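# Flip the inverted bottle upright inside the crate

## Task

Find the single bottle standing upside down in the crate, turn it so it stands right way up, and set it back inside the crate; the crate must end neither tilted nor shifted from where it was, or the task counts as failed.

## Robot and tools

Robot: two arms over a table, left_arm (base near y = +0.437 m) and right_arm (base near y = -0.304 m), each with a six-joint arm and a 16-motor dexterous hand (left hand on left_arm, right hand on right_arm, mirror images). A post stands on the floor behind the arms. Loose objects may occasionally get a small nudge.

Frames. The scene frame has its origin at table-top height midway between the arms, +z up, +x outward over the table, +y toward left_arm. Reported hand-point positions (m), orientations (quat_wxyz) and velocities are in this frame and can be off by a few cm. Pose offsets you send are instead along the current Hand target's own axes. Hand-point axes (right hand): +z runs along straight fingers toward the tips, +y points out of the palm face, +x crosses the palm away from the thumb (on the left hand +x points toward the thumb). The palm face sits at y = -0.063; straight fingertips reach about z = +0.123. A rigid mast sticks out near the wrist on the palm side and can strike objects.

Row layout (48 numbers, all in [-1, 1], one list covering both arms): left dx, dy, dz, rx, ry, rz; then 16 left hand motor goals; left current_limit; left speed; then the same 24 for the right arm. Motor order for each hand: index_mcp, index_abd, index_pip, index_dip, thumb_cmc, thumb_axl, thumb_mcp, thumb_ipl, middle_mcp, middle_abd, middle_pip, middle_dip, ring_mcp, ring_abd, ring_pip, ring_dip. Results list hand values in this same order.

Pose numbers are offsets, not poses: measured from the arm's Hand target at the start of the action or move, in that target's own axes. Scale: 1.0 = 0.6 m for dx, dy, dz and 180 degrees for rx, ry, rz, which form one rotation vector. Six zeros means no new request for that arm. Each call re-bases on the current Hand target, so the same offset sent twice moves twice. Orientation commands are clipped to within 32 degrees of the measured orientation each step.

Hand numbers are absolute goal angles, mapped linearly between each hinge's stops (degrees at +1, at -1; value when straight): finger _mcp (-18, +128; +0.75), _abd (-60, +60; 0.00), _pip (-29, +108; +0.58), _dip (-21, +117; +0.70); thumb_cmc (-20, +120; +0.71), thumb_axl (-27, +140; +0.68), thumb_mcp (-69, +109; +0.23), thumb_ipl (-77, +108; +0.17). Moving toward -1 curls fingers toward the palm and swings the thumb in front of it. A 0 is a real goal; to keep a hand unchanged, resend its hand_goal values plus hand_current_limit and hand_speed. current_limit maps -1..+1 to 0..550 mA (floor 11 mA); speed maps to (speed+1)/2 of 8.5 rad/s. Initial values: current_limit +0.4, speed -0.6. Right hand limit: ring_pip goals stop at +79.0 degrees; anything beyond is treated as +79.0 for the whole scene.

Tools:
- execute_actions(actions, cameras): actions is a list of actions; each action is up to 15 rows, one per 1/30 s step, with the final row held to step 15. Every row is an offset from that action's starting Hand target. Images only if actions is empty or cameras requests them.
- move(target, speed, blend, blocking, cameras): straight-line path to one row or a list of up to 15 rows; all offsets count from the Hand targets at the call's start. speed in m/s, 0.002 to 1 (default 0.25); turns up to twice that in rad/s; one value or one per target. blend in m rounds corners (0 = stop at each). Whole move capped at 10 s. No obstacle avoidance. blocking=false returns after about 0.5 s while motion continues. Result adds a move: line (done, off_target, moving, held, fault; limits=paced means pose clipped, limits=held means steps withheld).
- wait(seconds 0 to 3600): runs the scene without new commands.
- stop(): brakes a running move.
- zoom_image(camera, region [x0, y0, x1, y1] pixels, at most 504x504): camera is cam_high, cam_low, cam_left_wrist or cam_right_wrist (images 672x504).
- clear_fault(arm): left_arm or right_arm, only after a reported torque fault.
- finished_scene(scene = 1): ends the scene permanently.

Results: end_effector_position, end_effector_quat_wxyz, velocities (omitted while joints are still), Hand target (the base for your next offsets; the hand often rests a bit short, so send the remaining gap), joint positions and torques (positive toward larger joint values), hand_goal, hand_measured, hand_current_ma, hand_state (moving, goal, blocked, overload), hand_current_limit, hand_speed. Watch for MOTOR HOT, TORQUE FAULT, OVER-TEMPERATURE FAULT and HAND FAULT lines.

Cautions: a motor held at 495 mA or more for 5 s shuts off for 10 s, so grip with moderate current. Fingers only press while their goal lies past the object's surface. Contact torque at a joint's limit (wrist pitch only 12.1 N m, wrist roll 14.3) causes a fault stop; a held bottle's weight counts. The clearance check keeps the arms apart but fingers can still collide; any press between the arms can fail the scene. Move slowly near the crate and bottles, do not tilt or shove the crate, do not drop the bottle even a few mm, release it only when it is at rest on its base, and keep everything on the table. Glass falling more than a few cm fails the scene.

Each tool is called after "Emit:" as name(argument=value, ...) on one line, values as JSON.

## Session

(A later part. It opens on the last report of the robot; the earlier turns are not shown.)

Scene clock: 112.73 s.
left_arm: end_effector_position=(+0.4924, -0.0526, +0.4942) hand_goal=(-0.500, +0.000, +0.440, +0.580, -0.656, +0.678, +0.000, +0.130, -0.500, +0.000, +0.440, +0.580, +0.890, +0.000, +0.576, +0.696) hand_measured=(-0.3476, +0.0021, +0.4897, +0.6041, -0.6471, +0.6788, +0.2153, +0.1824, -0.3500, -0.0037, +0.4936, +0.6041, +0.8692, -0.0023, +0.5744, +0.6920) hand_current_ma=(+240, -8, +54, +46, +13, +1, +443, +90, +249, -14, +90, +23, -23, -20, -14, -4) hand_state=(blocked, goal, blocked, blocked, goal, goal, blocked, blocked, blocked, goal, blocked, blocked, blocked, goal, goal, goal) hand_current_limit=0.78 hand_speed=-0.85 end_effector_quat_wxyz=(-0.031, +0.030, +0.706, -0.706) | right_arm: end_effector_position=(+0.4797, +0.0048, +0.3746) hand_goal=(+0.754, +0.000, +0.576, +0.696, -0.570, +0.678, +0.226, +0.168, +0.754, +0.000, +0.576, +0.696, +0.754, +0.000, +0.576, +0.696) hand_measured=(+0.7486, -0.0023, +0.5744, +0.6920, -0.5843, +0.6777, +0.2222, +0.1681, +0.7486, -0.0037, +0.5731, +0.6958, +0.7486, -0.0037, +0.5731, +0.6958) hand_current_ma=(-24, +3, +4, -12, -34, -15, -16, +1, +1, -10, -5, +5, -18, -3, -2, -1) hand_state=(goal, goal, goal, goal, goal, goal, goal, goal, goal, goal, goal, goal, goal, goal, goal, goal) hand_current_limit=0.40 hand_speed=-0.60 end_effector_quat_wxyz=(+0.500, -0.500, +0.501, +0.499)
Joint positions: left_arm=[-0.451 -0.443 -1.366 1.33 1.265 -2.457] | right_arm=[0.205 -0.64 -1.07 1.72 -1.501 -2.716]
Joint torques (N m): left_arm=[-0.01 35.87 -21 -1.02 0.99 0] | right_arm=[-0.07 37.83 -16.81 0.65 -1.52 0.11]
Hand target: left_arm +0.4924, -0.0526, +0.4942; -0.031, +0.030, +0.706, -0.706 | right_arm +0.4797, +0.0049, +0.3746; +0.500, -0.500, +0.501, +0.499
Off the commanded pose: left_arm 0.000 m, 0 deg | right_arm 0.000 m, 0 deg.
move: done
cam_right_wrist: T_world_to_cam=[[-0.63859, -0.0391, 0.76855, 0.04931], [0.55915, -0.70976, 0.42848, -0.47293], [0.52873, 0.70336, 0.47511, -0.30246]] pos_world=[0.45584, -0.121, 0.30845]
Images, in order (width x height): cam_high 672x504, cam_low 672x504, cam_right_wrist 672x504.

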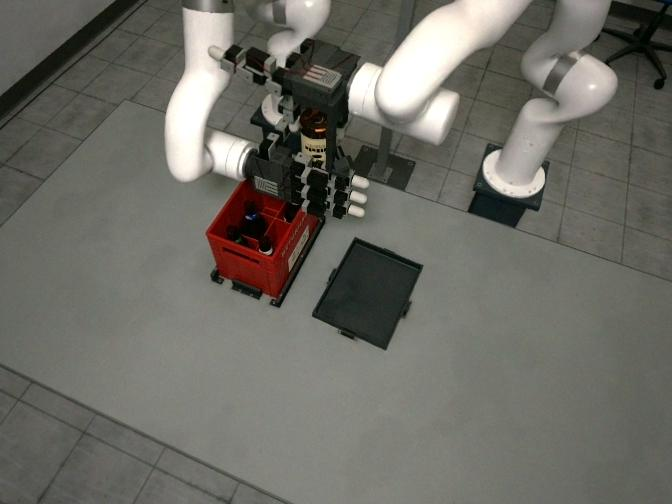

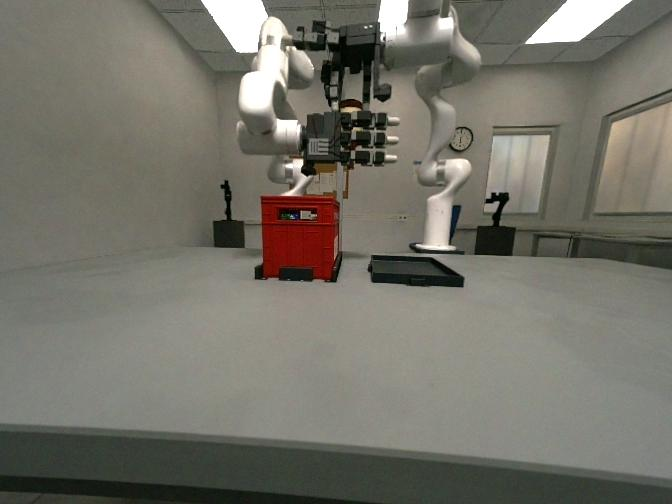

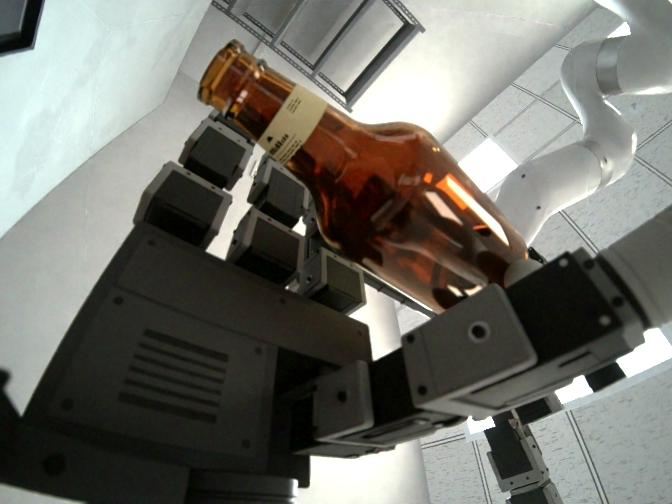

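Emit:
move(target=[0,0,0,0,0,0,-0.5,0,0.44,0.58,-0.657,0.677,0.0,0.13,-0.5,0,0.44,0.58,0.89,0,0.576,0.696,0.78,-0.85,0,0.0083,0.06,0,0,0,0.754,0,0.576,0.696,-0.571,0.678,0.226,0.168,0.754,0,0.576,0.696,0.754,0,0.576,0.696,0.4,-0.6], speed=0.06, cameras=["cam_high","cam_right_wrist","cam_low"])

Emit:
zoom_image(camera="cam_high", region=[230, 60, 380, 210])

Emit:
zoom_image(camera="cam_low", region=[270, 0, 420, 180])

Scene clock: 117.50 s.
left_arm: end_effector_position=(+0.4924, -0.0526, +0.4942) hand_goal=(-0.500, +0.000, +0.440, +0.580, -0.656, +0.678, +0.000, +0.130, -0.500, +0.000, +0.440, +0.580, +0.890, +0.000, +0.576, +0.696) hand_measured=(-0.3476, +0.0007, +0.4884, +0.6015, -0.6484, +0.6788, +0.2143, +0.1824, -0.3500, -0.0037, +0.4936, +0.6041, +0.8680, -0.0023, +0.5731, +0.6932) hand_current_ma=(+234, +9, +59, +39, +26, -4, +434, +97, +267, -10, +83, +12, -28, +1, -11, +1) hand_state=(blocked, goal, blocked, blocked, goal, goal, blocked, blocked, blocked, goal, blocked, blocked, blocked, goal, goal, goal) hand_current_limit=0.78 hand_speed=-0.85 end_effector_quat_wxyz=(-0.031, +0.030, +0.706, -0.706) | right_arm: end_effector_position=(+0.4748, +0.0409, +0.3745) hand_goal=(+0.754, +0.000, +0.576, +0.696, -0.570, +0.678, +0.226, +0.168, +0.754, +0.000, +0.576, +0.696, +0.754, +0.000, +0.576, +0.696) hand_measured=(+0.7474, -0.0037, +0.5744, +0.6932, -0.5843, +0.6777, +0.2222, +0.1681, +0.7498, -0.0037, +0.5731, +0.6958, +0.7486, -0.0052, +0.5731, +0.6971) hand_current_ma=(-23, -9, -2, -14, -43, -10, -17, -2, -9, -13, -8, -3, -16, -8, +10, +7) hand_state=(goal, goal, goal, goal, goal, goal, goal, goal, goal, goal, goal, goal, goal, goal, goal, goal) hand_current_limit=0.40 hand_speed=-0.60 end_effector_quat_wxyz=(+0.500, -0.500, +0.501, +0.499)
Joint positions: left_arm=[-0.451 -0.443 -1.366 1.33 1.265 -2.457] | right_arm=[0.271 -0.644 -1.077 1.781 -1.473 -2.718]
Joint torques (N m): left_arm=[-0.01 35.87 -21 -1.02 0.99 0] | right_arm=[-0.08 38.09 -16.95 0.63 3.96 0.11]
Hand target: left_arm +0.4924, -0.0526, +0.4942; -0.031, +0.030, +0.706, -0.706 | right_arm +0.4748, +0.0409, +0.3745; +0.500, -0.500, +0.501, +0.499
Off the commanded pose: left_arm 0.000 m, 0 deg | right_arm 0.000 m, 0 deg.
move: done
cam_right_wrist: T_world_to_cam=[[-0.63859, -0.0391, 0.76855, 0.04766], [0.55915, -0.70976, 0.42848, -0.44459], [0.52873, 0.70336, 0.47511, -0.32514]] pos_world=[0.45094, -0.085, 0.30835]
Images, in order (width x height): cam_high 672x504, cam_low 672x504, cam_right_wrist 672x504.

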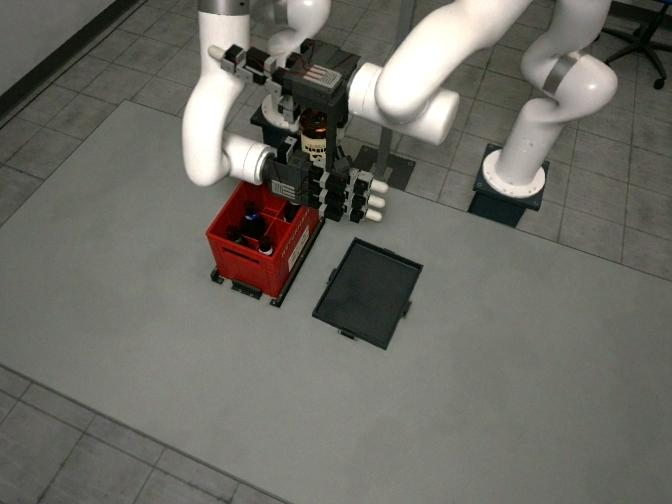

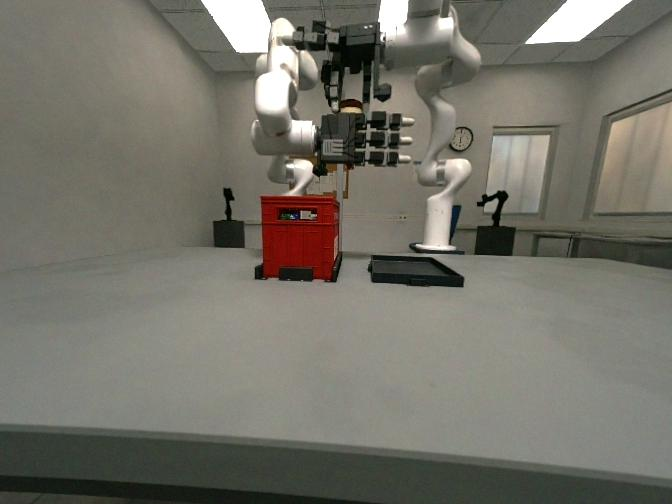

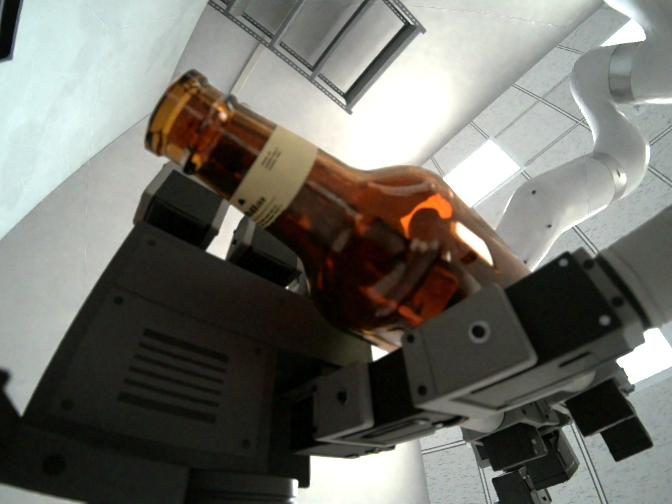

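Scaled by 3.360 from the camera's image (finer frame: 960x720).

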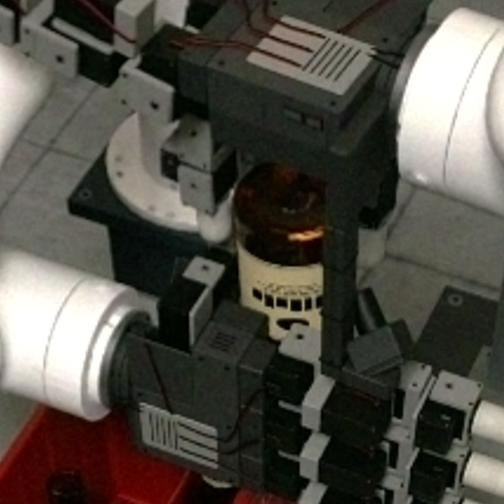

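Scaled by 2.800 from the camera's image (finer frame: 960x720).

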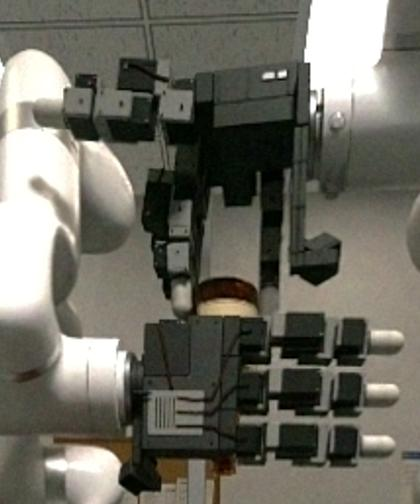

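Emit:
move(target=[[0,0,0,0,0,0,-0.5,0,0.44,0.58,-0.657,0.677,0.0,0.13,-0.5,0,0.44,0.58,0.89,0,0.576,0.696,0.78,-0.85,0,0,0,0,0,0,0.137,0,-0.08,0.043,-0.714,0.678,0.226,0.168,0.137,0,-0.08,0.043,0.754,0,0.576,0.696,0.2,-0.8],[0,0,0,0,0,0,-0.5,0,0.44,0.58,-0.657,0.677,0.0,0.13,-0.5,0,0.44,0.58,0.89,0,0.576,0.696,0.78,-0.85,-0.01,0.005,0.0033,0,0,0,0.137,0,-0.08,0.043,-0.714,0.678,0.226,0.168,0.137,0,-0.08,0.043,0.754,0,0.576,0.696,0.2,-0.8]], speed=0.03, cameras=["cam_high","cam_right_wrist","cam_low"])

Emit:
zoom_image(camera="cam_low", region=[270, 0, 420, 180])

Scene clock: 123.43 s.
left_arm: end_effector_position=(+0.4924, -0.0526, +0.4942) hand_goal=(-0.500, +0.000, +0.440, +0.580, -0.656, +0.678, +0.000, +0.130, -0.500, +0.000, +0.440, +0.580, +0.890, +0.000, +0.576, +0.696) hand_measured=(-0.3500, +0.0007, +0.4897, +0.6028, -0.6471, +0.6777, +0.2153, +0.1824, -0.3500, -0.0037, +0.4936, +0.6041, +0.8680, -0.0023, +0.5744, +0.6920) hand_current_ma=(+260, -8, +62, +38, +17, -8, +440, +106, +249, -19, +88, +10, -20, -17, +9, +0) hand_state=(blocked, goal, blocked, blocked, goal, goal, blocked, blocked, blocked, goal, blocked, blocked, blocked, goal, goal, goal) hand_current_limit=0.78 hand_speed=-0.85 end_effector_quat_wxyz=(-0.031, +0.030, +0.706, -0.706) | right_arm: end_effector_position=(+0.4718, +0.0429, +0.3804) hand_goal=(+0.138, +0.000, -0.080, +0.044, -0.714, +0.678, +0.226, +0.168, +0.138, +0.000, -0.080, +0.044, +0.754, +0.000, +0.576, +0.696) hand_measured=(+0.1384, -0.0037, -0.0774, +0.0473, -0.7313, +0.6777, +0.2222, +0.1672, +0.1384, -0.0037, -0.0800, +0.0486, +0.7486, -0.0052, +0.5731, +0.6958) hand_current_ma=(-12, -3, +4, -1, -41, -10, -18, -1, +0, -9, +2, +16, -21, -5, -1, -2) hand_state=(goal, goal, goal, goal, goal, goal, goal, goal, goal, goal, goal, goal, goal, goal, goal, goal) hand_current_limit=0.20 hand_speed=-0.80 end_effector_quat_wxyz=(+0.500, -0.500, +0.501, +0.499)
Joint positions: left_arm=[-0.451 -0.443 -1.366 1.33 1.265 -2.457] | right_arm=[0.276 -0.629 -1.069 1.784 -1.47 -2.711]
Joint torques (N m): left_arm=[-0.01 35.87 -21 -1.02 0.99 0] | right_arm=[-0.08 37.65 -16.95 0.63 4.17 0.21]
Hand target: left_arm +0.4924, -0.0526, +0.4942; -0.031, +0.030, +0.706, -0.706 | right_arm +0.4718, +0.0429, +0.3805; +0.500, -0.500, +0.501, +0.499
Off the commanded pose: left_arm 0.000 m, 0 deg | right_arm 0.000 m, 0 deg.
move: done
cam_right_wrist: T_world_to_cam=[[-0.63859, -0.0391, 0.76855, 0.04122], [0.55915, -0.70976, 0.42848, -0.44399], [0.52873, 0.70336, 0.47511, -0.32788]] pos_world=[0.44794, -0.0829, 0.31435]
Images, in order (width x height): cam_high 672x504, cam_low 672x504, cam_right_wrist 672x504.

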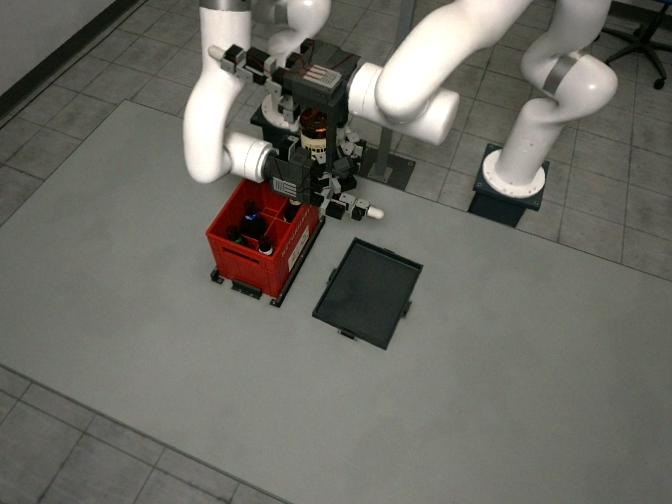

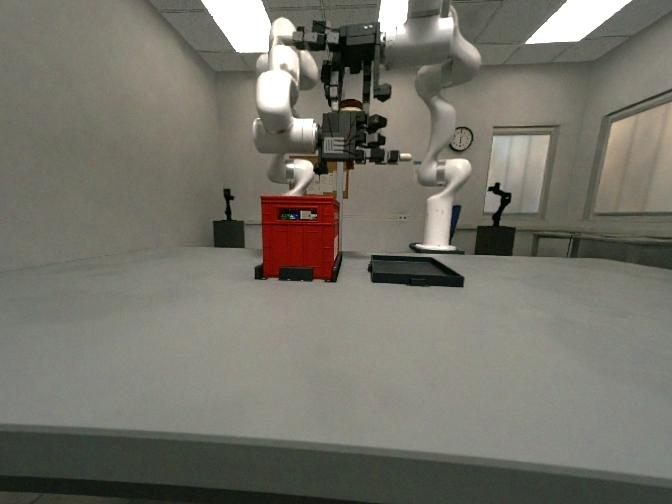

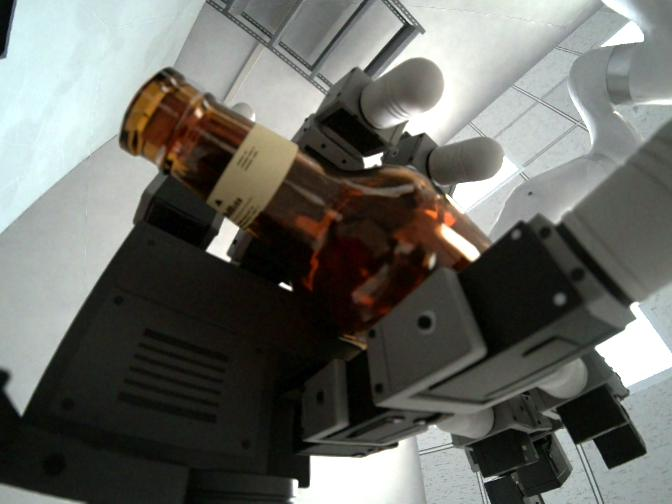

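Scaled by 2.800 from the camera's image (finer frame: 960x720).

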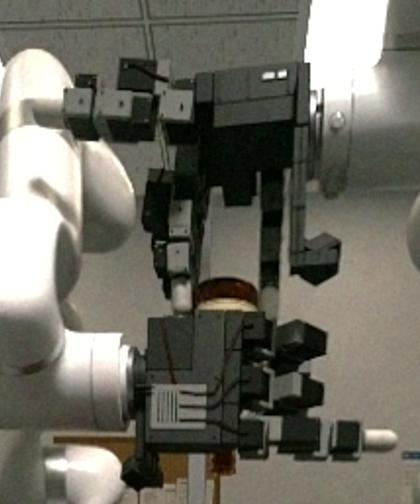

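Emit:
move(target=[0,0,0,0,0,0,-0.5,0,0.44,0.58,-0.657,0.677,0.0,0.13,-0.5,0,0.44,0.58,0.89,0,0.576,0.696,0.78,-0.85,0,0,0,0,0,0,-0.068,0,-0.153,-0.174,-0.714,0.678,0.09,-0.373,-0.068,0,-0.153,-0.174,0.754,0,0.576,0.696,0.0,-0.85], speed=0.03, cameras=["cam_high","cam_right_wrist"])

Scene clock: 125.87 s.
left_arm: end_effector_position=(+0.4924, -0.0526, +0.4942) hand_goal=(-0.500, +0.000, +0.440, +0.580, -0.656, +0.678, +0.000, +0.130, -0.500, +0.000, +0.440, +0.580, +0.890, +0.000, +0.576, +0.696) hand_measured=(-0.3560, -0.0023, +0.4897, +0.6028, -0.6534, +0.6756, +0.2143, +0.1891, -0.3548, -0.0198, +0.4948, +0.6041, +0.8680, -0.0023, +0.5731, +0.6932) hand_current_ma=(+225, -9, +71, +26, +22, -2, +447, +100, +245, -27, +84, +24, -11, -15, -12, -1) hand_state=(blocked, goal, blocked, blocked, goal, goal, blocked, blocked, blocked, blocked, blocked, blocked, blocked, goal, goal, goal) hand_current_limit=0.78 hand_speed=-0.85 end_effector_quat_wxyz=(-0.031, +0.030, +0.706, -0.706) | right_arm: end_effector_position=(+0.4718, +0.0429, +0.3805) hand_goal=(-0.068, +0.000, -0.152, -0.174, -0.714, +0.678, +0.090, -0.372, -0.068, +0.000, -0.152, -0.174, +0.754, +0.000, +0.576, +0.696) hand_measured=(+0.0214, -0.0096, -0.1275, -0.1387, -0.7313, +0.6777, +0.1183, -0.3674, -0.0437, -0.0052, -0.1467, -0.1668, +0.7486, -0.0037, +0.5731, +0.6958) hand_current_ma=(+199, -5, +59, +66, -53, -11, +64, +13, +53, -15, +5, +17, -15, -6, +0, +2) hand_state=(blocked, goal, blocked, blocked, goal, goal, blocked, goal, blocked, goal, goal, goal, goal, goal, goal, goal) hand_current_limit=0.00 hand_speed=-0.85 end_effector_quat_wxyz=(+0.500, -0.500, +0.501, +0.499)
Joint positions: left_arm=[-0.451 -0.443 -1.366 1.33 1.265 -2.457] | right_arm=[0.276 -0.628 -1.069 1.784 -1.47 -2.711]
Joint torques (N m): left_arm=[-0.01 35.87 -21 -1.02 0.99 0] | right_arm=[-0.08 37.63 -16.94 0.63 -1.47 0.22]
Hand target: left_arm +0.4924, -0.0526, +0.4942; -0.031, +0.030, +0.706, -0.706 | right_arm +0.4718, +0.0429, +0.3805; +0.500, -0.500, +0.501, +0.499
Off the commanded pose: left_arm 0.000 m, 0 deg | right_arm 0.000 m, 0 deg.
move: done
cam_right_wrist: T_world_to_cam=[[-0.63859, -0.03911, 0.76855, 0.04122], [0.55911, -0.70981, 0.42845, -0.44397], [0.52877, 0.70331, 0.47514, -0.32792]] pos_world=[0.44794, -0.0829, 0.31435]

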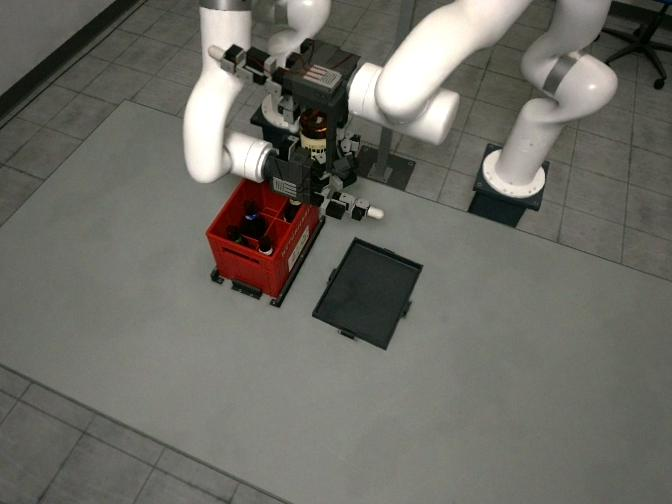

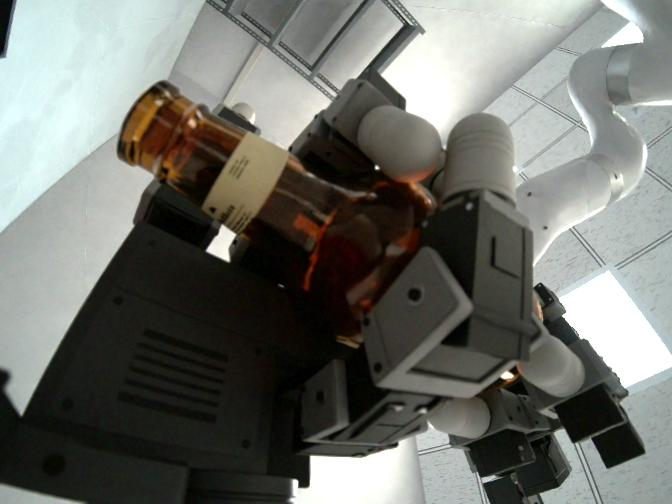

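Emit:
move(target=[0,0,0,0,0,0,-0.5,0,0.44,0.58,-0.657,0.677,0.0,0.13,-0.5,0,0.44,0.58,0.89,0,0.576,0.696,0.78,-0.85,0,0,0,0,0,0,-0.068,0,-0.25,-0.25,-0.69,0.678,0.06,-0.75,-0.12,0,-0.25,-0.25,0.754,0,0.576,0.696,0.2,-0.85], speed=0.03, cameras=["cam_high","cam_right_wrist"])

Scene clock: 128.23 s.
left_arm: end_effector_position=(+0.4924, -0.0526, +0.4942) hand_goal=(-0.500, +0.000, +0.440, +0.580, -0.656, +0.678, +0.000, +0.130, -0.500, +0.000, +0.440, +0.580, +0.890, +0.000, +0.576, +0.696) hand_measured=(-0.3560, -0.0037, +0.4897, +0.6028, -0.6547, +0.6767, +0.2143, +0.1881, -0.3560, -0.0228, +0.4948, +0.6053, +0.8680, -0.0023, +0.5731, +0.6932) hand_current_ma=(+234, -9, +82, +32, +6, +3, +447, +113, +232, -21, +84, +22, -15, -6, -18, -9) hand_state=(blocked, goal, blocked, blocked, goal, goal, blocked, blocked, blocked, blocked, blocked, blocked, blocked, goal, goal, goal) hand_current_limit=0.78 hand_speed=-0.85 end_effector_quat_wxyz=(-0.031, +0.030, +0.706, -0.706) | right_arm: end_effector_position=(+0.4718, +0.0429, +0.3805) hand_goal=(-0.068, +0.000, -0.250, -0.250, -0.690, +0.678, +0.060, -0.750, -0.120, +0.000, -0.250, -0.250, +0.754, +0.000, +0.576, +0.696) hand_measured=(+0.0214, -0.0081, -0.1249, -0.1476, -0.7262, +0.6725, +0.1302, -0.4264, -0.0461, -0.0169, -0.1467, -0.1833, +0.7486, -0.0037, +0.5731, +0.6958) hand_current_ma=(+193, -11, +280, +219, -88, -19, +200, +322, +168, -25, +228, +148, -19, -2, -2, +12) hand_state=(blocked, goal, blocked, blocked, blocked, goal, blocked, blocked, blocked, goal, blocked, blocked, goal, goal, goal, goal) hand_current_limit=0.20 hand_speed=-0.85 end_effector_quat_wxyz=(+0.500, -0.500, +0.501, +0.499)
Joint positions: left_arm=[-0.451 -0.443 -1.366 1.33 1.265 -2.457] | right_arm=[0.276 -0.628 -1.069 1.784 -1.47 -2.711]
Joint torques (N m): left_arm=[-0.01 35.87 -21 -1.02 0.99 0] | right_arm=[-0.08 37.63 -16.94 0.63 -1.47 0.21]
Hand target: left_arm +0.4924, -0.0526, +0.4942; -0.031, +0.030, +0.706, -0.706 | right_arm +0.4718, +0.0429, +0.3805; +0.500, -0.500, +0.501, +0.499
Off the commanded pose: left_arm 0.000 m, 0 deg | right_arm 0.000 m, 0 deg.
move: done
cam_right_wrist: T_world_to_cam=[[-0.63859, -0.0391, 0.76855, 0.04122], [0.55915, -0.70976, 0.42848, -0.44399], [0.52873, 0.70336, 0.47511, -0.32788]] pos_world=[0.44794, -0.0829, 0.31435]

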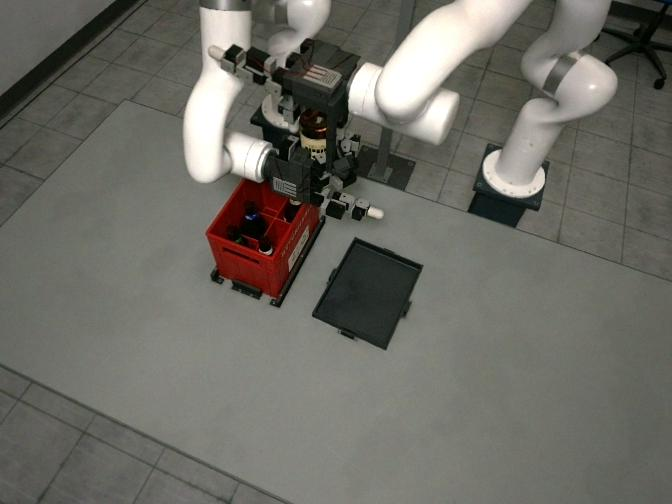

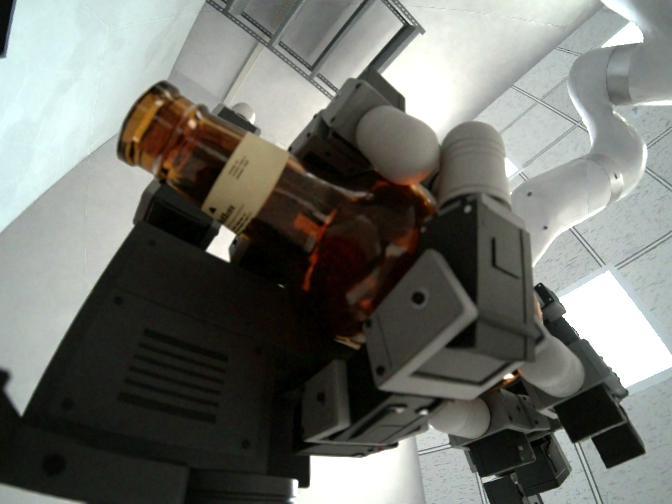

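Emit:
move(target=[[0,0,0,0,0,0,-0.36,0,0.49,0.6,-0.657,0.677,0.2,0.18,-0.36,0,0.49,0.6,0.89,0,0.576,0.696,0.4,-0.9,0,0,0,0,0,0,-0.068,0,-0.25,-0.25,-0.69,0.678,0.06,-0.75,-0.12,0,-0.25,-0.25,0.754,0,0.576,0.696,0.2,-0.85],[0,0,0,0,0,0,-0.27,0,0.45,0.59,-0.657,0.677,0.28,0.18,-0.27,0,0.45,0.59,0.89,0,0.576,0.696,0.4,-0.9,0,0,0,0,0,0,-0.068,0,-0.25,-0.25,-0.69,0.678,0.06,-0.75,-0.12,0,-0.25,-0.25,0.754,0,0.576,0.696,0.2,-0.85]], speed=0.03, cameras=["all"])

Emit:
zoom_image(camera="cam_high", region=[230, 60, 380, 210])

Emit:
zoom_image(camera="cam_low", region=[270, 0, 420, 180])

Scene clock: 132.27 s.
left_arm: end_effector_position=(+0.4924, -0.0526, +0.4942) hand_goal=(-0.270, +0.000, +0.450, +0.590, -0.656, +0.678, +0.280, +0.180, -0.270, +0.000, +0.450, +0.590, +0.890, +0.000, +0.576, +0.696) hand_measured=(-0.2945, -0.0008, +0.4551, +0.5990, -0.6521, +0.6767, +0.2717, +0.1872, -0.2957, -0.0140, +0.4564, +0.6002, +0.8680, -0.0023, +0.5744, +0.6932) hand_current_ma=(-42, -8, +4, +7, +9, +7, -8, +14, -32, -22, +14, +8, -6, +10, -3, +2) hand_state=(blocked, goal, goal, goal, goal, goal, goal, goal, blocked, goal, goal, goal, blocked, goal, goal, goal) hand_current_limit=0.40 hand_speed=-0.90 end_effector_quat_wxyz=(-0.031, +0.030, +0.706, -0.706) | right_arm: end_effector_position=(+0.4718, +0.0429, +0.3805) hand_goal=(-0.068, +0.000, -0.250, -0.250, -0.690, +0.678, +0.060, -0.750, -0.120, +0.000, -0.250, -0.250, +0.754, +0.000, +0.576, +0.696) hand_measured=(+0.0190, -0.0096, -0.1262, -0.1476, -0.7250, +0.6714, +0.1322, -0.4293, -0.0473, -0.0169, -0.1467, -0.1833, +0.7486, -0.0037, +0.5731, +0.6958) hand_current_ma=(+199, -11, +280, +215, -84, -22, +202, +331, +166, -29, +235, +150, -20, -1, +3, +4) hand_state=(blocked, goal, blocked, blocked, blocked, goal, blocked, blocked, blocked, goal, blocked, blocked, goal, goal, goal, goal) hand_current_limit=0.20 hand_speed=-0.85 end_effector_quat_wxyz=(+0.500, -0.500, +0.501, +0.499)
Joint positions: left_arm=[-0.451 -0.443 -1.366 1.33 1.265 -2.457] | right_arm=[0.276 -0.628 -1.069 1.784 -1.47 -2.711]
Joint torques (N m): left_arm=[-0.01 35.87 -21 -1.03 0.99 0] | right_arm=[-0.08 37.63 -16.94 0.63 -1.47 0.21]
Hand target: left_arm +0.4924, -0.0526, +0.4942; -0.031, +0.030, +0.706, -0.706 | right_arm +0.4718, +0.0429, +0.3805; +0.500, -0.500, +0.501, +0.499
Off the commanded pose: left_arm 0.000 m, 0 deg | right_arm 0.000 m, 0 deg.
move: done
cam_left_wrist: T_world_to_cam=[[0.80873, -0.03692, 0.58702, -0.72681], [-0.3579, 0.76112, 0.54093, -0.09705], [-0.46676, -0.64756, 0.60233, 0.01857]] pos_world=[0.56173, 0.05906, 0.46796]
cam_right_wrist: T_world_to_cam=[[-0.63859, -0.0391, 0.76855, 0.04122], [0.55915, -0.70976, 0.42848, -0.44399], [0.52873, 0.70336, 0.47511, -0.32788]] pos_world=[0.44794, -0.0829, 0.31435]

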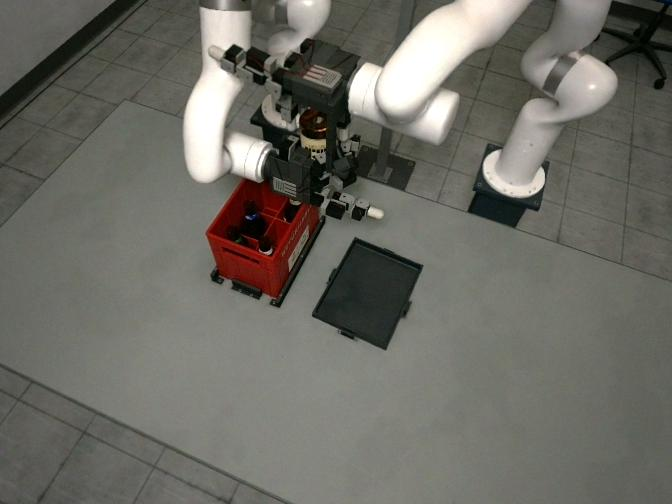

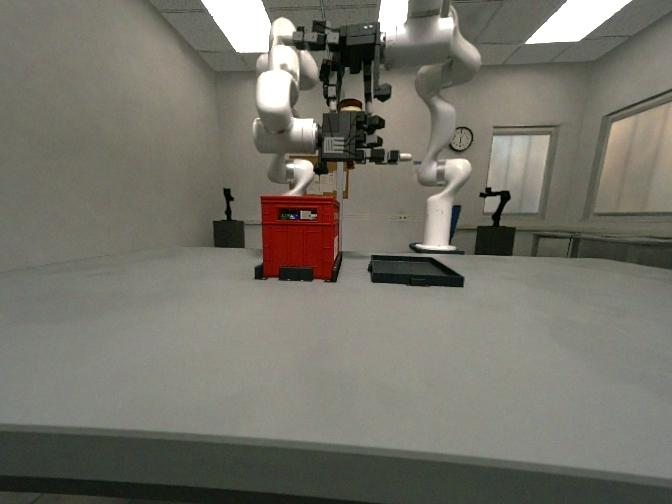

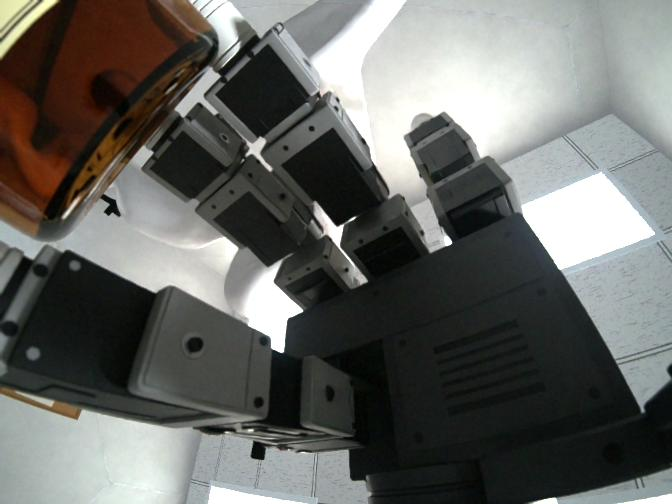

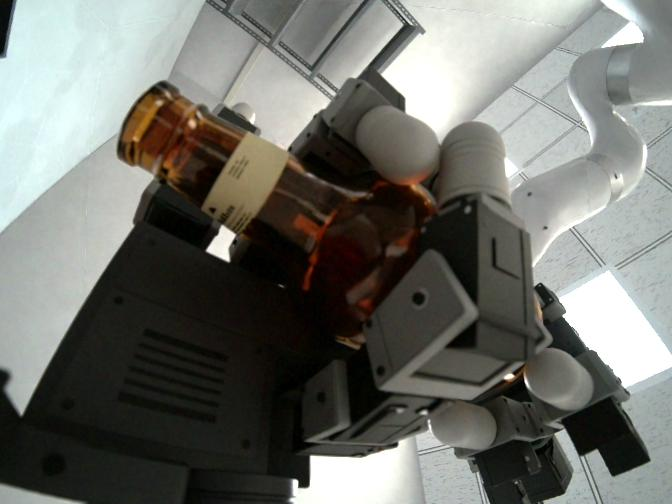

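Scaled by 3.360 from the camera's image (finer frame: 960x720).

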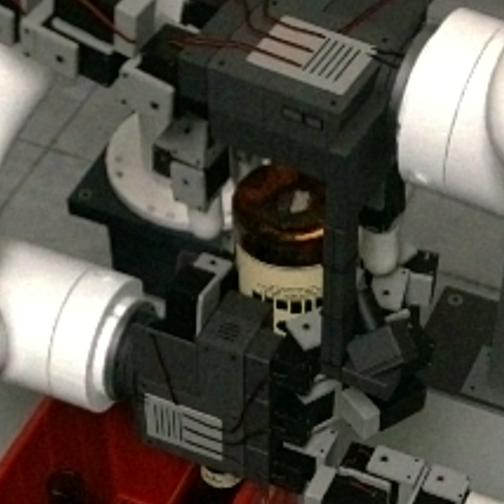

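Scaled by 2.800 from the camera's image (finer frame: 960x720).

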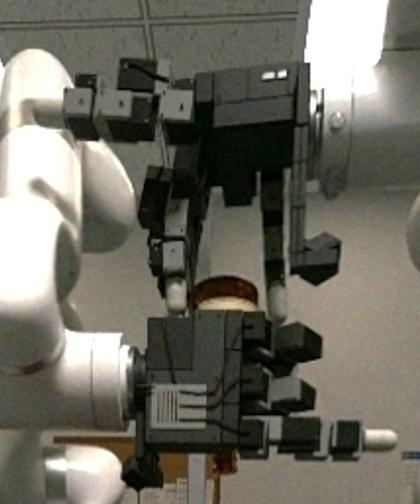

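Emit:
move(target=[[0,-0.2,0,0,0,0,-0.205,0,0.45,0.59,-0.657,0.677,0.315,0.168,-0.205,0,0.45,0.59,0.89,0,0.576,0.696,0.4,-0.8,0,0,0,0,0,0,-0.068,0,-0.25,-0.25,-0.69,0.678,0.06,-0.75,-0.12,0,-0.25,-0.25,0.754,0,0.576,0.696,0.2,-0.85],[0,-0.2,0,0,0,0,-0.438,-0.1,0.518,0.638,-0.657,0.677,0.191,0.168,-0.438,0.1,0.518,0.638,0.89,0,0.576,0.696,0.4,-0.8,0,0,0,0,0,0.5,-0.068,0,-0.25,-0.25,-0.69,0.678,0.06,-0.75,-0.12,0,-0.25,-0.25,0.754,0,0.576,0.696,0.2,-0.85],[0,-0.2,0,0,0,0,-0.438,-0.1,0.518,0.638,-0.657,0.677,0.191,0.168,-0.438,0.1,0.518,0.638,0.89,0,0.576,0.696,0.4,-0.8,0,0,0,0,0,1.0,-0.068,0,-0.25,-0.25,-0.69,0.678,0.06,-0.75,-0.12,0,-0.25,-0.25,0.754,0,0.576,0.696,0.2,-0.85]], speed=[0.15,0.35,0.35], blend=[0,0.03,0], cameras=["all"])

Emit:
zoom_image(camera="cam_high", region=[230, 60, 380, 210])

Emit:
zoom_image(camera="cam_low", region=[270, 0, 420, 180])

Scene clock: 144.63 s.
left_arm: end_effector_position=(+0.4925, -0.0526, +0.6142) hand_goal=(-0.438, -0.100, +0.518, +0.638, -0.656, +0.678, +0.192, +0.168, -0.438, +0.100, +0.518, +0.638, +0.890, +0.000, +0.576, +0.696) hand_measured=(-0.4404, -0.0770, +0.5077, +0.6308, -0.6521, +0.6756, +0.1965, +0.1738, -0.4392, +0.0783, +0.5051, +0.6308, +0.8680, -0.0023, +0.5731, +0.6920) hand_current_ma=(-7, +19, -15, -10, +5, -5, +0, -11, +13, -24, -21, -3, -18, -2, -20, +5) hand_state=(goal, blocked, goal, goal, goal, goal, goal, goal, goal, blocked, goal, goal, blocked, goal, goal, goal) hand_current_limit=0.40 hand_speed=-0.80 end_effector_quat_wxyz=(-0.031, +0.030, +0.706, -0.706) | right_arm: end_effector_position=(+0.4718, +0.0429, +0.3805) hand_goal=(-0.068, +0.000, -0.250, -0.250, -0.690, +0.678, +0.060, -0.750, -0.120, +0.000, -0.250, -0.250, +0.754, +0.000, +0.576, +0.696) hand_measured=(+0.0202, +0.0124, -0.1262, -0.1489, -0.7137, +0.6683, +0.1351, -0.4360, -0.0485, -0.0169, -0.1506, -0.1833, +0.7607, +0.0036, +0.5770, +0.6958) hand_current_ma=(+197, +19, +279, +217, -64, -30, +216, +333, +170, -27, +217, +153, +9, +6, +4, +6) hand_state=(blocked, goal, blocked, blocked, blocked, goal, blocked, blocked, blocked, goal, blocked, blocked, goal, goal, goal, goal) hand_current_limit=0.20 hand_speed=-0.85 end_effector_quat_wxyz=(+0.499, -0.501, -0.500, -0.500)
Joint positions: left_arm=[-0.451 -0.385 -1.559 1.414 1.215 -2.717] | right_arm=[0.38 -0.225 -0.603 1.888 -1.446 0.359]
Joint torques (N m): left_arm=[-0.01 34.18 -21.16 -1.23 0.64 0] | right_arm=[-0.06 24.53 -16.69 0.45 -1.51 -0.21]
Hand target: left_arm +0.4925, -0.0526, +0.6142; -0.031, +0.030, +0.706, -0.706 | right_arm +0.4718, +0.0429, +0.3805; +0.499, -0.501, -0.500, -0.500
Off the commanded pose: left_arm 0.000 m, 0 deg | right_arm 0.000 m, 0 deg.
move: done; blend cut to 0 m at target 2
cam_left_wrist: T_world_to_cam=[[0.80873, -0.03692, 0.58702, -0.79733], [-0.3579, 0.76112, 0.54093, -0.16193], [-0.46676, -0.64756, 0.60233, -0.05366]] pos_world=[0.56183, 0.05906, 0.58796]
cam_right_wrist: T_world_to_cam=[[0.63855, -0.04339, -0.76836, 0.0236], [-0.56153, -0.709, -0.42663, 0.41008], [-0.52625, 0.70388, -0.47709, 0.53214]] pos_world=[0.49524, -0.08279, 0.44697]

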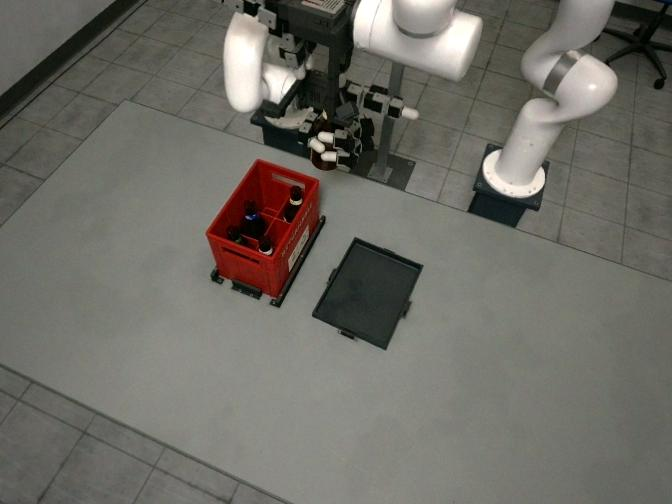

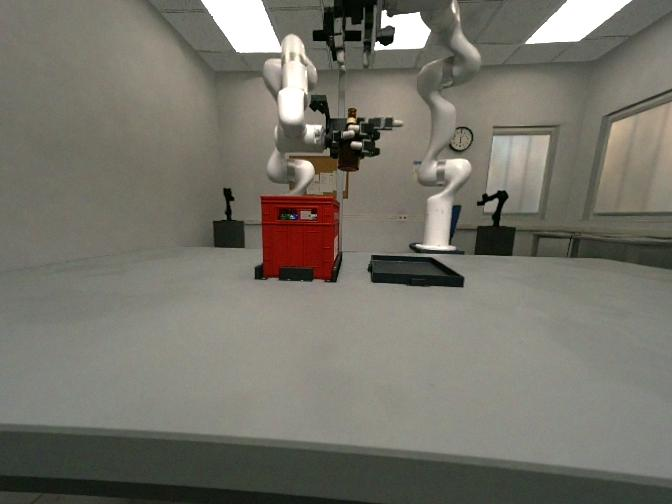

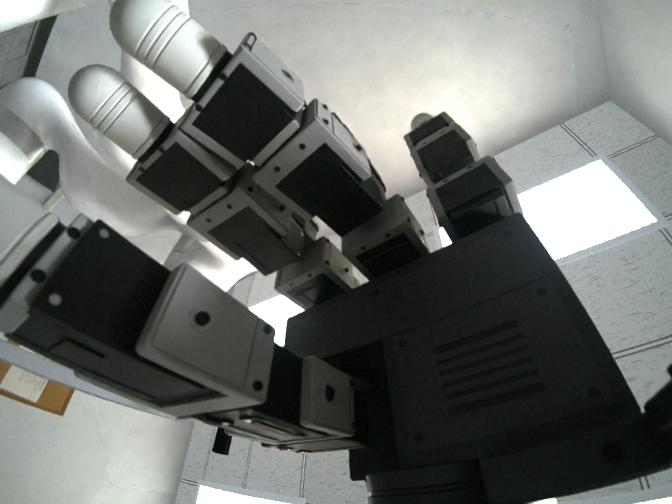

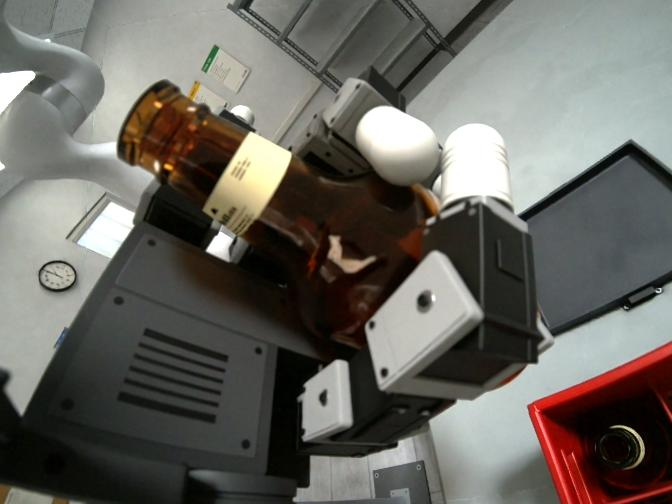

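Scaled by 3.360 from the camera's image (finer frame: 960x720).

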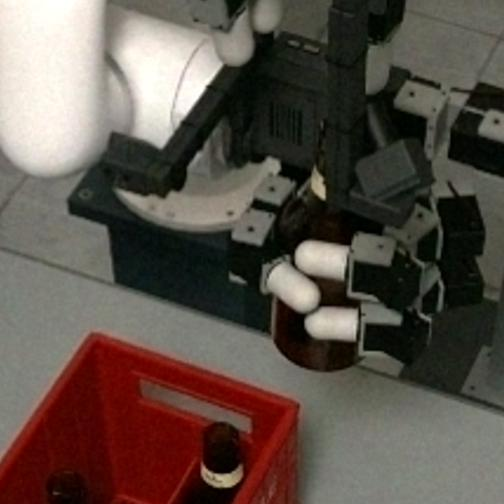

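Scaled by 2.800 from the camera's image (finer frame: 960x720).

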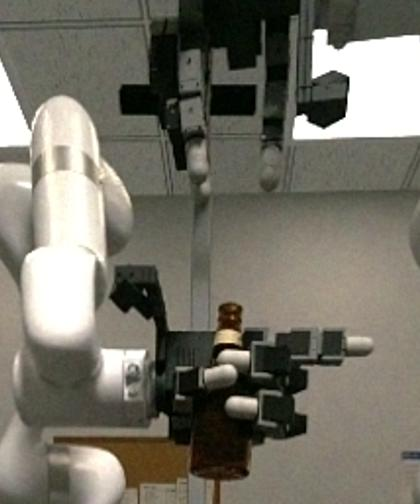

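Emit:
move(target=[0.094,0.132,0.0127,0,0,0,-0.438,-0.1,0.518,0.638,-0.657,0.677,0.191,0.168,-0.438,0.1,0.518,0.638,0.89,0,0.576,0.696,0.4,-0.8,0,0,0,0,0,0,-0.068,0,-0.25,-0.25,-0.69,0.678,0.06,-0.75,-0.12,0,-0.25,-0.25,0.754,0,0.576,0.696,0.2,-0.85], speed=0.12, cameras=["all"])

Emit:
zoom_image(camera="cam_high", region=[250, 40, 380, 170])

Emit:
zoom_image(camera="cam_low", region=[290, 30, 410, 150])

Emit:
zoom_image(camera="cam_right_wrist", region=[60, 0, 310, 250])

Scene clock: 151.60 s.
left_arm: end_effector_position=(+0.4356, -0.0553, +0.5351) hand_goal=(-0.438, -0.100, +0.518, +0.638, -0.656, +0.678, +0.192, +0.168, -0.438, +0.100, +0.518, +0.638, +0.890, +0.000, +0.576, +0.696) hand_measured=(-0.4392, -0.0770, +0.5064, +0.6321, -0.6521, +0.6767, +0.1965, +0.1738, -0.4404, +0.0783, +0.5051, +0.6308, +0.8680, -0.0008, +0.5744, +0.6932) hand_current_ma=(+1, +27, -11, -12, +10, -8, +7, +3, +8, -17, -13, -30, -35, -3, -9, +3) hand_state=(goal, blocked, goal, goal, goal, goal, goal, goal, goal, blocked, goal, goal, blocked, goal, goal, goal) hand_current_limit=0.40 hand_speed=-0.80 end_effector_quat_wxyz=(-0.031, +0.030, +0.706, -0.706) | right_arm: end_effector_position=(+0.4718, +0.0429, +0.3805) hand_goal=(-0.068, +0.000, -0.250, -0.250, -0.690, +0.678, +0.060, -0.750, -0.120, +0.000, -0.250, -0.250, +0.754, +0.000, +0.576, +0.696) hand_measured=(+0.0190, +0.0124, -0.1262, -0.1489, -0.7149, +0.6683, +0.1361, -0.4360, -0.0485, -0.0169, -0.1493, -0.1833, +0.7607, +0.0036, +0.5770, +0.6958) hand_current_ma=(+189, +7, +279, +215, -57, -36, +212, +327, +171, -30, +218, +151, +4, +6, +11, +7) hand_state=(blocked, goal, blocked, blocked, blocked, goal, blocked, blocked, blocked, goal, blocked, blocked, goal, goal, goal, goal) hand_current_limit=0.20 hand_speed=-0.85 end_effector_quat_wxyz=(+0.499, -0.501, -0.500, -0.500)
Joint positions: left_arm=[-0.503 -0.293 -1.262 1.311 1.213 -2.493] | right_arm=[0.38 -0.225 -0.603 1.888 -1.446 0.359]
Joint torques (N m): left_arm=[-11.35 31.19 -21.19 -1.01 0.94 0] | right_arm=[-0.06 24.53 -16.69 0.45 -1.51 -0.21]
Hand target: left_arm +0.4356, -0.0553, +0.5351; -0.031, +0.030, +0.706, -0.706 | right_arm +0.4718, +0.0429, +0.3805; +0.499, -0.501, -0.500, -0.500
Off the commanded pose: left_arm 0.000 m, 0 deg | right_arm 0.000 m, 0 deg.
move: done
cam_left_wrist: T_world_to_cam=[[0.8087, -0.03695, 0.58706, -0.70498], [-0.35792, 0.76109, 0.54096, -0.13752], [-0.46679, -0.6476, 0.60226, -0.03421]] pos_world=[0.50493, 0.05646, 0.50886]
cam_right_wrist: T_world_to_cam=[[0.63851, -0.04333, -0.76839, 0.02364], [-0.56155, -0.70896, -0.42665, 0.4101], [-0.52628, 0.70391, -0.47701, 0.53212]] pos_world=[0.49524, -0.08279, 0.44696]

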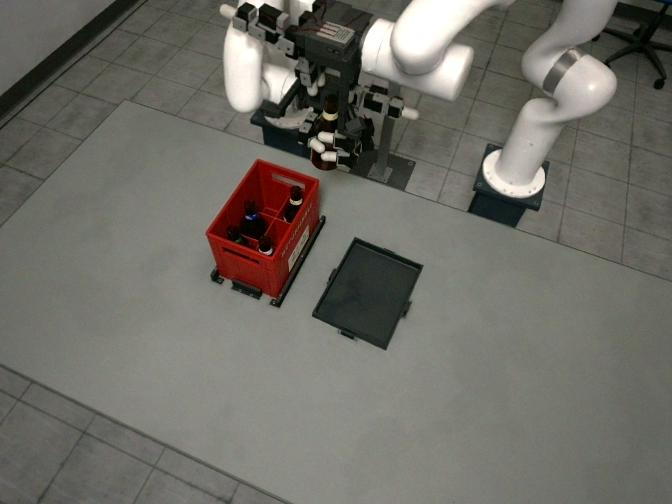

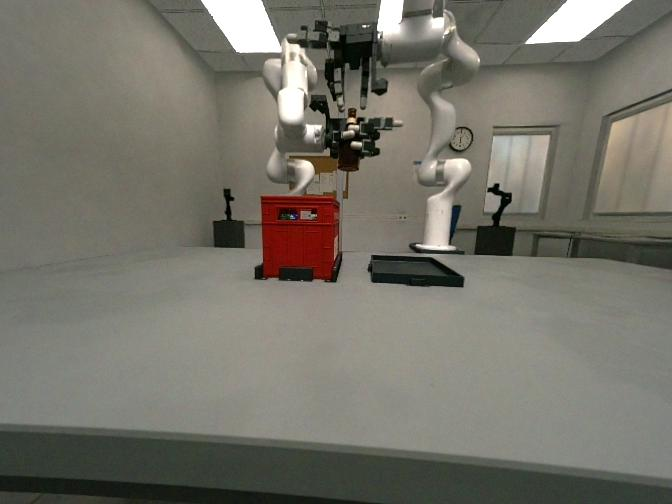

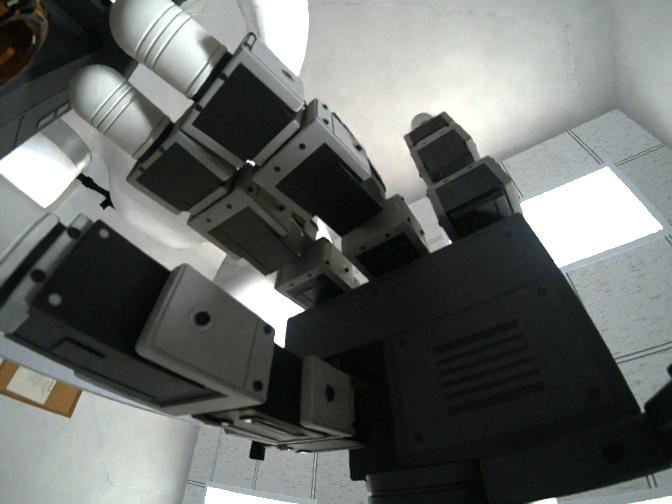

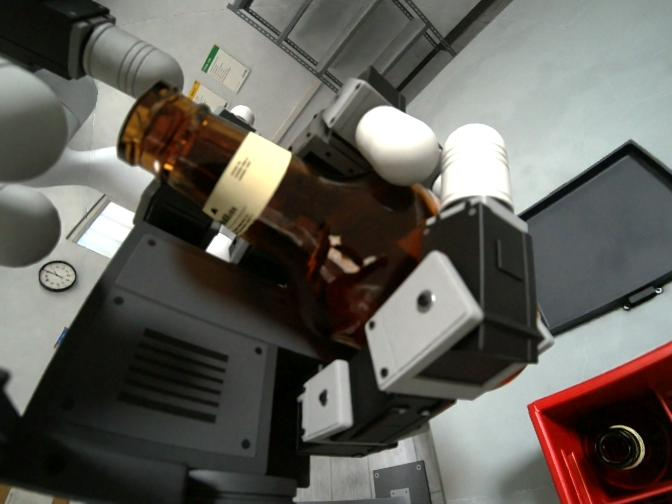

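Scaled by 3.877 from the camera's image (finer frame: 960x720).

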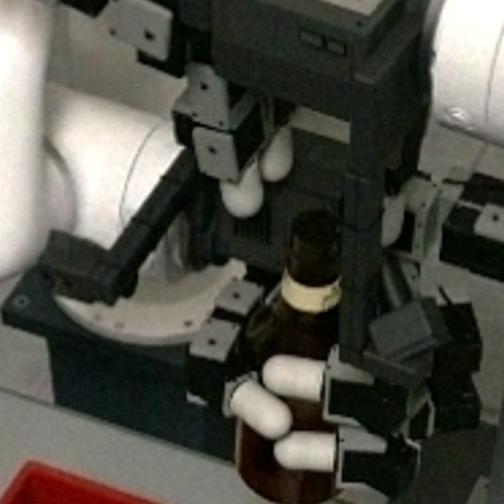

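Scaled by 4.200 from the camera's image (finer frame: 960x720).

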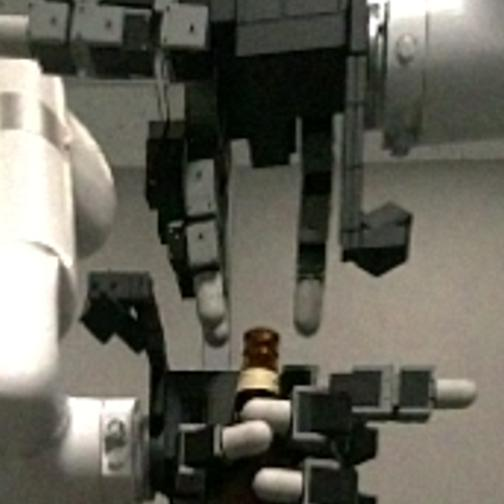

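Scaled by 2.016 from the camera's image (finer frame: 960x720).

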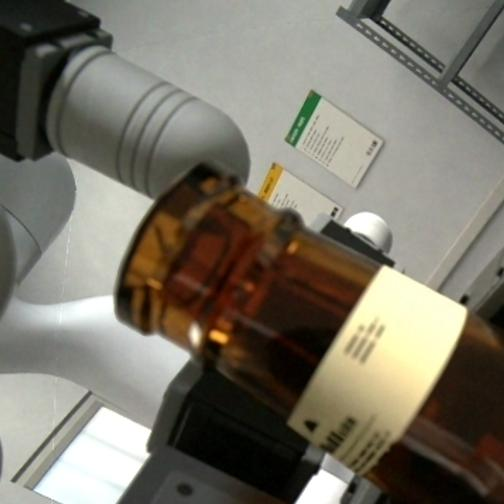

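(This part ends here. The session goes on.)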